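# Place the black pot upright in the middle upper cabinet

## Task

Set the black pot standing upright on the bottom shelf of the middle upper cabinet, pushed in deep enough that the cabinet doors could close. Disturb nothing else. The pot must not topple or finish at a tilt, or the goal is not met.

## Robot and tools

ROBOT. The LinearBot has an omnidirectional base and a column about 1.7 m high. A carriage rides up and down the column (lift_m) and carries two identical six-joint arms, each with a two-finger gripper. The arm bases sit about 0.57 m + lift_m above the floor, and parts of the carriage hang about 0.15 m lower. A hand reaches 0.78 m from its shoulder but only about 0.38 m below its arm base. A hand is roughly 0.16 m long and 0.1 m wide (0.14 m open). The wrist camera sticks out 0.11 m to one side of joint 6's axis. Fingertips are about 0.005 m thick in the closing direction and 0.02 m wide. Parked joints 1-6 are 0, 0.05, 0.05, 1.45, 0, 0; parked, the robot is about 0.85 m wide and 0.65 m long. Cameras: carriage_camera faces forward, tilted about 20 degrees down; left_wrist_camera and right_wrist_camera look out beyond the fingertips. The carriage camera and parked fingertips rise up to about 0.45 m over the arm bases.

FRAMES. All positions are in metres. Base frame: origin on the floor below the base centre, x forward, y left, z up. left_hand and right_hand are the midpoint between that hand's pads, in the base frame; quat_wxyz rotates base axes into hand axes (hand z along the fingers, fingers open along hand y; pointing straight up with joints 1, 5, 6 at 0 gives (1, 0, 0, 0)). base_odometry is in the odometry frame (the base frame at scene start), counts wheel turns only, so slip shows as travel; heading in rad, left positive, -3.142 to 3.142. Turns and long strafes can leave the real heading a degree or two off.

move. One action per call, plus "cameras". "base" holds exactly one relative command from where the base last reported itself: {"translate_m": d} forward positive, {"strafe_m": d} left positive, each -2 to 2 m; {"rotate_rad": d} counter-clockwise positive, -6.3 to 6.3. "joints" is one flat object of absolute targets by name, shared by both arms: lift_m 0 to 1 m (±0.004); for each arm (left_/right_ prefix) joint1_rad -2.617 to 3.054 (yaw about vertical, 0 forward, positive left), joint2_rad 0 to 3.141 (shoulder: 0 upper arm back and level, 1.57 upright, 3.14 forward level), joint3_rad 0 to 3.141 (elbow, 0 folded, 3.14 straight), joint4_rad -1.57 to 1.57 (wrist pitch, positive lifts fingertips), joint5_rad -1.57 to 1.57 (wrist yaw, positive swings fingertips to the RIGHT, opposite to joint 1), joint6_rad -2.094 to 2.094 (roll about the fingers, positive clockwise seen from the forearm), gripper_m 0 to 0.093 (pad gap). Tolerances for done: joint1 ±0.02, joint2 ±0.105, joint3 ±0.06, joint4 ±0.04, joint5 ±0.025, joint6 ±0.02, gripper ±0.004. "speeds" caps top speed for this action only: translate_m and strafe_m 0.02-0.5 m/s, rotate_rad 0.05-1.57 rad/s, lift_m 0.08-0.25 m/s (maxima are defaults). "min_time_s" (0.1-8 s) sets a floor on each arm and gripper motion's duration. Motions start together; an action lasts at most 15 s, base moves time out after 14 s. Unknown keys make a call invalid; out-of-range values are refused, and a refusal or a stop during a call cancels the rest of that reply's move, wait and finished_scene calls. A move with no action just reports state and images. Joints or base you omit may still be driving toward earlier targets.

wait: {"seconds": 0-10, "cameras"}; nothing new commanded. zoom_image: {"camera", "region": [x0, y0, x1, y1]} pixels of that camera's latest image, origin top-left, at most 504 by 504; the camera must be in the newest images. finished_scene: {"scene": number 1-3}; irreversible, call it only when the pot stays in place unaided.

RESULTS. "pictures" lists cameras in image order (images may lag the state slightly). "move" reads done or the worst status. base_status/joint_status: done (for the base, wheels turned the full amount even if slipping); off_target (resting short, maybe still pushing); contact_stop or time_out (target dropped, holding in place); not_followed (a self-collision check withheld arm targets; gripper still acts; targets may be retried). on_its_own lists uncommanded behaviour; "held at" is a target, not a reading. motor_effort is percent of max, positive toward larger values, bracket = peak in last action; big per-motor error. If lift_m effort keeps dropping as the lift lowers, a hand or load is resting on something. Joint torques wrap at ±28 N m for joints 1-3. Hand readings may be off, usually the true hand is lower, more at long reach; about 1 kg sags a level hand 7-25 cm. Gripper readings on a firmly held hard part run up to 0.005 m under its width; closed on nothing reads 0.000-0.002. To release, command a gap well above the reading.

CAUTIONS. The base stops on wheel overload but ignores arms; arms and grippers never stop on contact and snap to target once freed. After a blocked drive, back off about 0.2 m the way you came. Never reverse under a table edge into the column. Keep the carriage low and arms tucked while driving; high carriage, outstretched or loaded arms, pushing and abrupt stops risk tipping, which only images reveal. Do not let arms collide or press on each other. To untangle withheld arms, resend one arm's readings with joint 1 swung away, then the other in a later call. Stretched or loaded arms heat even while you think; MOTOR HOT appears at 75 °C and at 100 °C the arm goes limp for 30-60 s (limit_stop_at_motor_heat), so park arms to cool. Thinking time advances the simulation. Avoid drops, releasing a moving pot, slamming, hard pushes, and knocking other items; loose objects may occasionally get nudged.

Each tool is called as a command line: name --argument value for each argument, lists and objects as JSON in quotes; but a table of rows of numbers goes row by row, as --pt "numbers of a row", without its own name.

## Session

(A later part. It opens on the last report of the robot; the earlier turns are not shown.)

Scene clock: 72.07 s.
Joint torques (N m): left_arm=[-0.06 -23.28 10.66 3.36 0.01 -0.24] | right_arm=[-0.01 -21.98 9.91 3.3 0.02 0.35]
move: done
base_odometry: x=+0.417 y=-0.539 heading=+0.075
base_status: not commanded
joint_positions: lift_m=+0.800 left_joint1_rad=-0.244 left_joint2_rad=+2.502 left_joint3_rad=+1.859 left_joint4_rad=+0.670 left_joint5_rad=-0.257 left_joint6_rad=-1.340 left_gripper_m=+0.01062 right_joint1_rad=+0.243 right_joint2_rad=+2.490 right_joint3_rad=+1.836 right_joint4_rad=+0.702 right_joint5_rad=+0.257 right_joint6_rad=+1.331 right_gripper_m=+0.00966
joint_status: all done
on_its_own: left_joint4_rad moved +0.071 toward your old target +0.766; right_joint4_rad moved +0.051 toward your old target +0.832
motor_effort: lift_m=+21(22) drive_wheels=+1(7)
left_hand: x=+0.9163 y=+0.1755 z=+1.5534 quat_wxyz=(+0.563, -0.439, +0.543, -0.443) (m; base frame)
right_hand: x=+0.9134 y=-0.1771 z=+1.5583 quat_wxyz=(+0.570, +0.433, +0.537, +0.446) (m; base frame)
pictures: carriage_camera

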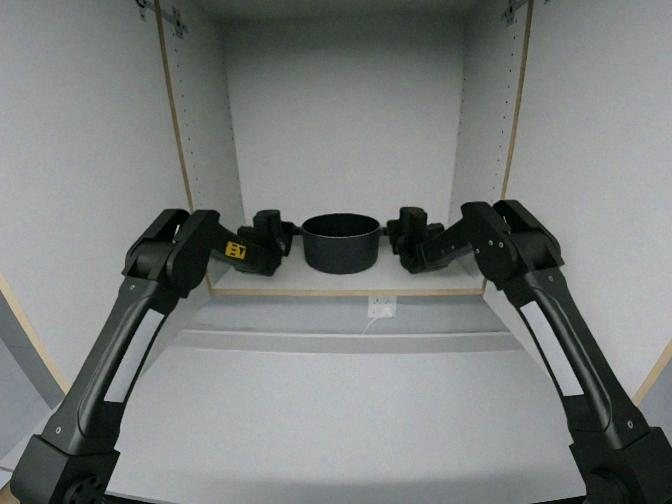

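move --joints '{"lift_m": 0.762}' --speeds '{"lift_m": 0.08}' --cameras '[]'

move --joints '{"left_gripper_m": 0.03, "right_gripper_m": 0.03}' --min_time_s 1.2 --cameras '["carriage_camera", "left_wrist_camera", "right_wrist_camera"]'

Scene clock: 74.03 s.
Joint torques (N m): left_arm=[-0.09 -20.92 8.72 2.48 -0.01 -0.49] | right_arm=[0.06 -18.65 8.36 2.82 0.01 0.52]
move: done
base_odometry: x=+0.417 y=-0.539 heading=+0.075
base_status: not commanded
joint_positions: lift_m=+0.762 left_joint1_rad=-0.244 left_joint2_rad=+2.479 left_joint3_rad=+1.880 left_joint4_rad=+0.742 left_joint5_rad=-0.253 left_joint6_rad=-1.317 left_gripper_m=+0.01060 right_joint1_rad=+0.243 right_joint2_rad=+2.458 right_joint3_rad=+1.857 right_joint4_rad=+0.744 right_joint5_rad=+0.257 right_joint6_rad=+1.315 right_gripper_m=+0.00965
joint_status: all done
on_its_own: left_joint4_rad moved +0.072 to your old target +0.766; right_joint4_rad moved +0.042 toward your old target +0.832
motor_effort: lift_m=+20(20) drive_wheels=+1(6)
left_hand: x=+0.9145 y=+0.1753 z=+1.5583 quat_wxyz=(+0.591, -0.414, +0.509, -0.469) (m; base frame)
right_hand: x=+0.9113 y=-0.1779 z=+1.5617 quat_wxyz=(+0.592, +0.415, +0.509, +0.467) (m; base frame)
pictures: none
No camera images: "cameras" was empty.

Scene clock: 75.53 s.
Joint torques (N m): left_arm=[-0.05 -20.93 8.69 2.56 0 0] | right_arm=[0.08 -18.61 8.39 2.71 0 0.08]
move: done
base_odometry: x=+0.417 y=-0.539 heading=+0.075
base_status: not commanded
joint_positions: lift_m=+0.762 left_joint1_rad=-0.244 left_joint2_rad=+2.479 left_joint3_rad=+1.880 left_joint4_rad=+0.736 left_joint5_rad=-0.254 left_joint6_rad=-1.360 left_gripper_m=+0.02989 right_joint1_rad=+0.243 right_joint2_rad=+2.458 right_joint3_rad=+1.857 right_joint4_rad=+0.757 right_joint5_rad=+0.256 right_joint6_rad=+1.356 right_gripper_m=+0.02993
joint_status: all done
motor_effort: lift_m=+20(20) drive_wheels=+2(3)
left_hand: x=+0.9147 y=+0.1753 z=+1.5568 quat_wxyz=(+0.580, -0.426, +0.502, -0.480) (m; base frame)
right_hand: x=+0.9108 y=-0.1780 z=+1.5647 quat_wxyz=(+0.585, +0.423, +0.496, +0.482) (m; base frame)
pictures: carriage_camera, left_wrist_camera, right_wrist_camera

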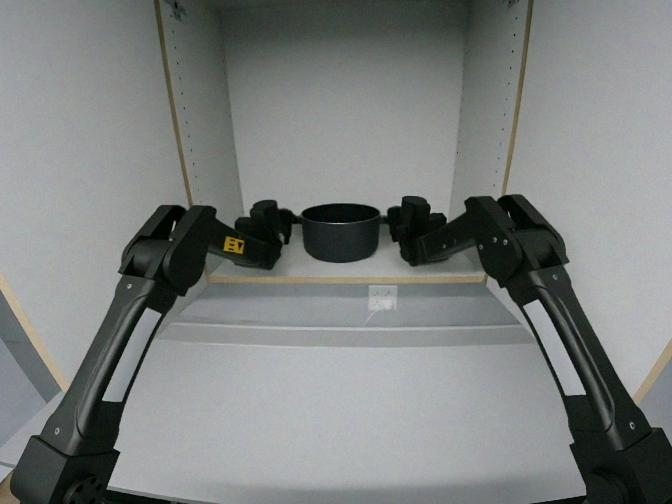

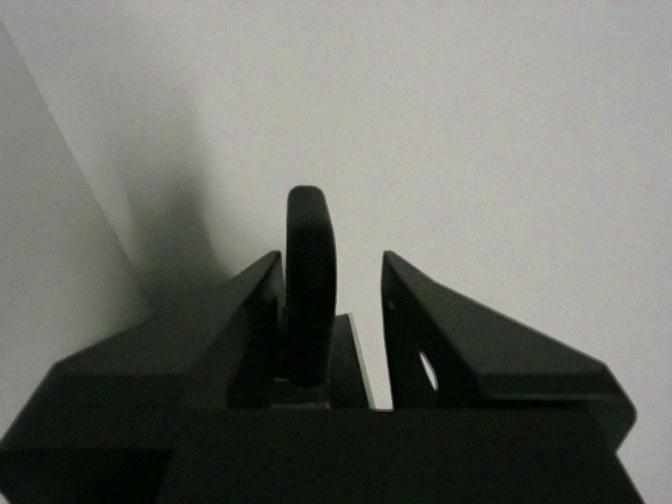

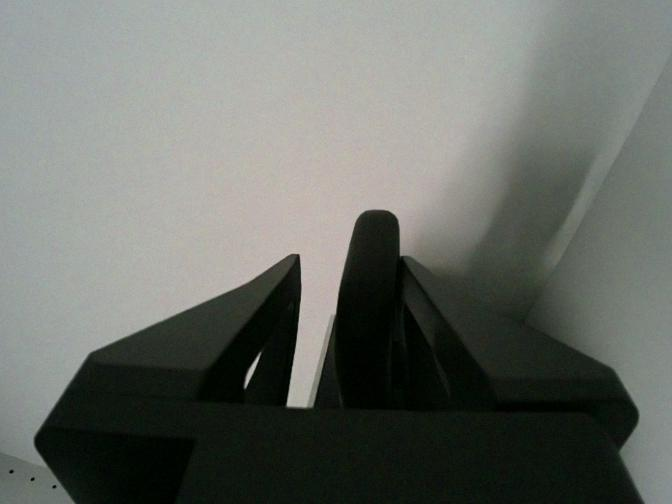

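Loops are free within both grippers. Open fully, then back out.

move --joints '{"left_gripper_m": 0.088, "right_gripper_m": 0.088}' --min_time_s 1.0 --cameras '["carriage_camera", "left_wrist_camera", "right_wrist_camera"]'

Scene clock: 77.23 s.
Joint torques (N m): left_arm=[-0.08 -20.93 8.68 2.57 0.02 -0.02] | right_arm=[-0.05 -18.66 8.32 2.07 -0.01 0.05]
move: done
MOTOR HOT: joint 2 (shoulder) of the left arm reports 75 °C; the controller stops that arm at 100 °C. To cool a motor, set the load down, stop pushing, or move to a pose that needs little force.
base_odometry: x=+0.417 y=-0.539 heading=+0.075
base_status: not commanded
joint_positions: lift_m=+0.762 left_joint1_rad=-0.244 left_joint2_rad=+2.479 left_joint3_rad=+1.880 left_joint4_rad=+0.737 left_joint5_rad=-0.254 left_joint6_rad=-1.360 left_gripper_m=+0.08787 right_joint1_rad=+0.243 right_joint2_rad=+2.458 right_joint3_rad=+1.857 right_joint4_rad=+0.808 right_joint5_rad=+0.256 right_joint6_rad=+1.356 right_gripper_m=+0.08789
joint_status: all done
on_its_own: right_joint4_rad moved +0.051 to your old target +0.832
motor_effort: lift_m=+20(20) drive_wheels=+2(3)
left_hand: x=+0.9147 y=+0.1754 z=+1.5570 quat_wxyz=(+0.580, -0.426, +0.502, -0.480) (m; base frame)
right_hand: x=+0.9087 y=-0.1785 z=+1.5768 quat_wxyz=(+0.594, +0.415, +0.478, +0.496) (m; base frame)
pictures: carriage_camera, left_wrist_camera, right_wrist_camera

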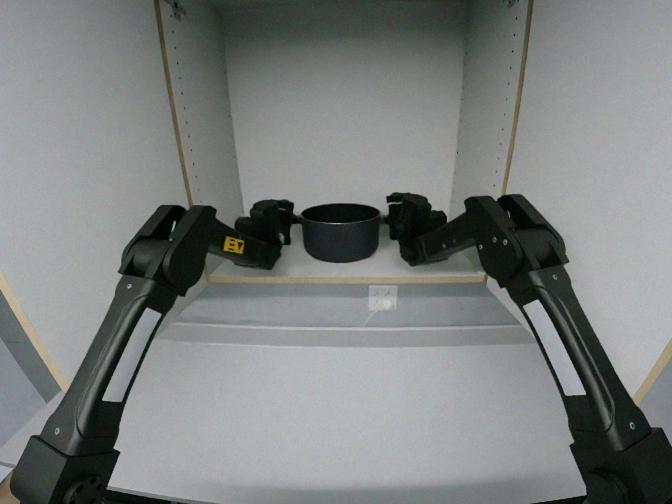

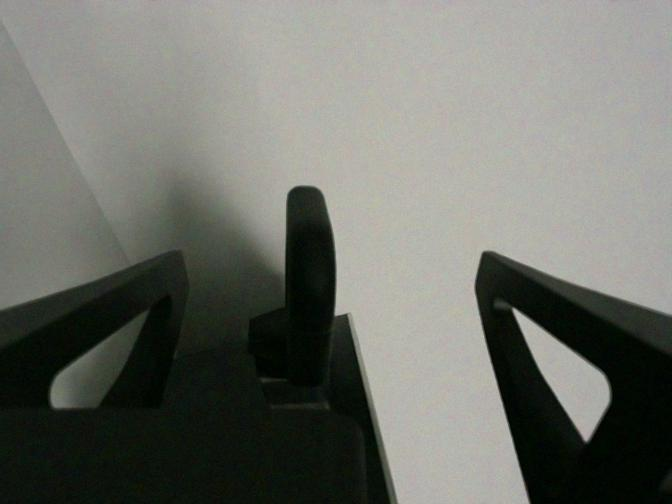

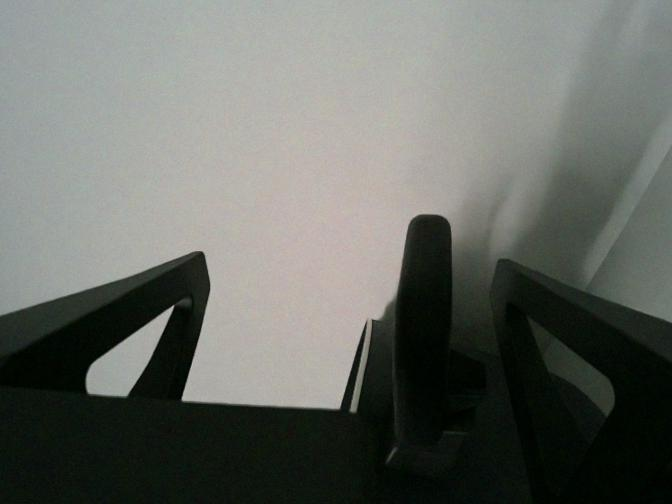

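move --joints '{"lift_m": 0.752}' --speeds '{"lift_m": 0.08}' --cameras '["left_wrist_camera", "right_wrist_camera"]'

Scene clock: 79.70 s.
Joint torques (N m): left_arm=[-0.17 -20.9 8.53 2.46 0.01 0] | right_arm=[-0.01 -18.65 7.9 1.97 -0.02 0.06]
move: done
MOTOR HOT: still on. Joint 2 (shoulder) of the left arm reports 78 °C.
base_odometry: x=+0.417 y=-0.539 heading=+0.075
base_status: not commanded
joint_positions: lift_m=+0.752 left_joint1_rad=-0.244 left_joint2_rad=+2.479 left_joint3_rad=+1.882 left_joint4_rad=+0.745 left_joint5_rad=-0.254 left_joint6_rad=-1.361 left_gripper_m=+0.08787 right_joint1_rad=+0.243 right_joint2_rad=+2.458 right_joint3_rad=+1.861 right_joint4_rad=+0.816 right_joint5_rad=+0.256 right_joint6_rad=+1.357 right_gripper_m=+0.08789
joint_status: all done
motor_effort: lift_m=+21(22) drive_wheels=-5(7)
left_hand: x=+0.9145 y=+0.1754 z=+1.5500 quat_wxyz=(+0.582, -0.424, +0.498, -0.483) (m; base frame)
right_hand: x=+0.9084 y=-0.1786 z=+1.5704 quat_wxyz=(+0.596, +0.413, +0.474, +0.499) (m; base frame)
pictures: left_wrist_camera, right_wrist_camera

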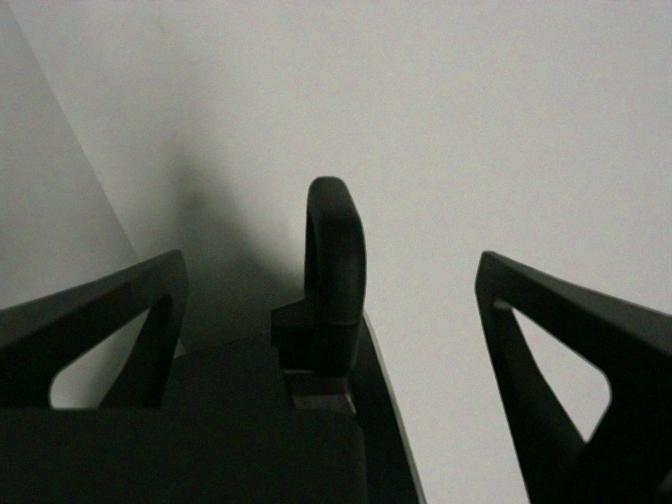

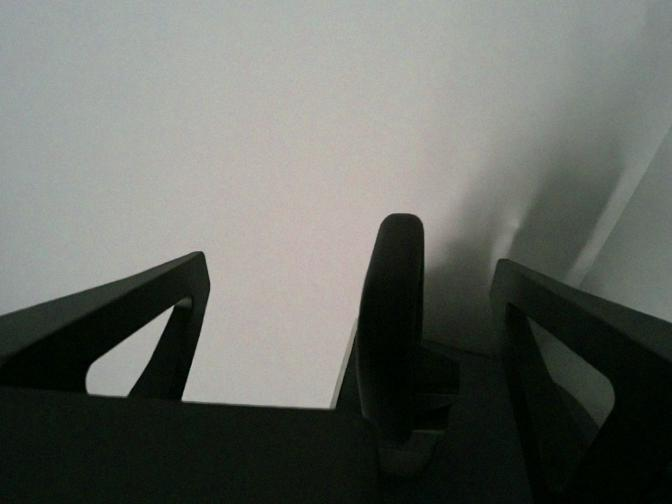

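move --base '{"translate_m": -0.3}' --speeds '{"translate_m": 0.15}' --cameras '["carriage_camera"]'

zoom_image --camera "carriage_camera" --region '[180, 120, 500, 320]'

Scene clock: 83.60 s.
Joint torques (N m): left_arm=[-0.12 -20.93 8.46 2.46 0.02 -0.01] | right_arm=[0.03 -18.51 8.14 1.97 -0.03 0.04]
move: done
MOTOR HOT: still on. Joint 2 (shoulder) of the left arm reports 83 °C.
base_odometry: x=+0.118 y=-0.561 heading=+0.075
base_status: done
joint_positions: lift_m=+0.752 left_joint1_rad=-0.244 left_joint2_rad=+2.479 left_joint3_rad=+1.882 left_joint4_rad=+0.745 left_joint5_rad=-0.254 left_joint6_rad=-1.361 left_gripper_m=+0.08787 right_joint1_rad=+0.243 right_joint2_rad=+2.458 right_joint3_rad=+1.861 right_joint4_rad=+0.817 right_joint5_rad=+0.256 right_joint6_rad=+1.357 right_gripper_m=+0.08789
joint_status: not commanded
motor_effort: lift_m=+21(21) drive_wheels=-2(13)
left_hand: x=+0.9146 y=+0.1759 z=+1.5500 quat_wxyz=(+0.582, -0.424, +0.498, -0.483) (m; base frame)
right_hand: x=+0.9084 y=-0.1786 z=+1.5705 quat_wxyz=(+0.596, +0.413, +0.474, +0.499) (m; base frame)
pictures: carriage_camera

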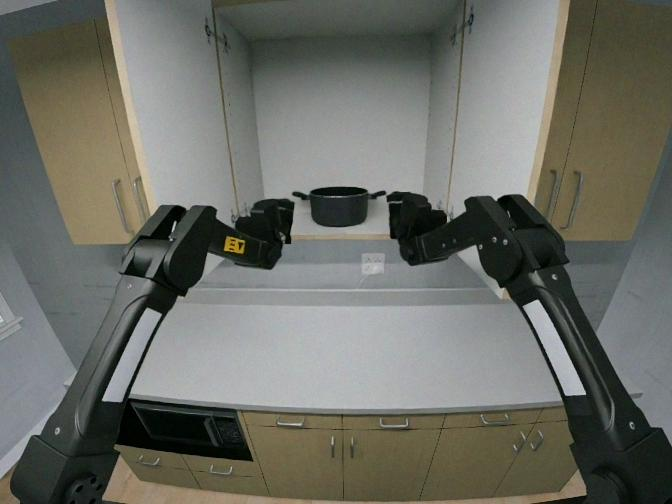

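Scaled by 1.575 from the camera's 672x504 image, which has a finer 960x720 frame.

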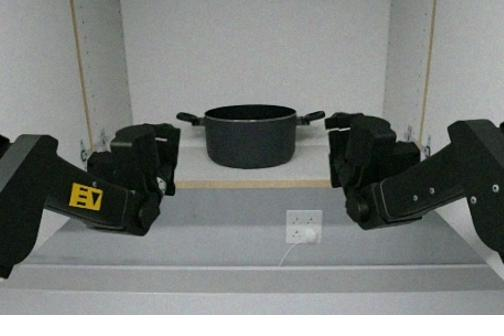

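finished_scene --scene 3 --done true

The scene is finished: the task was done.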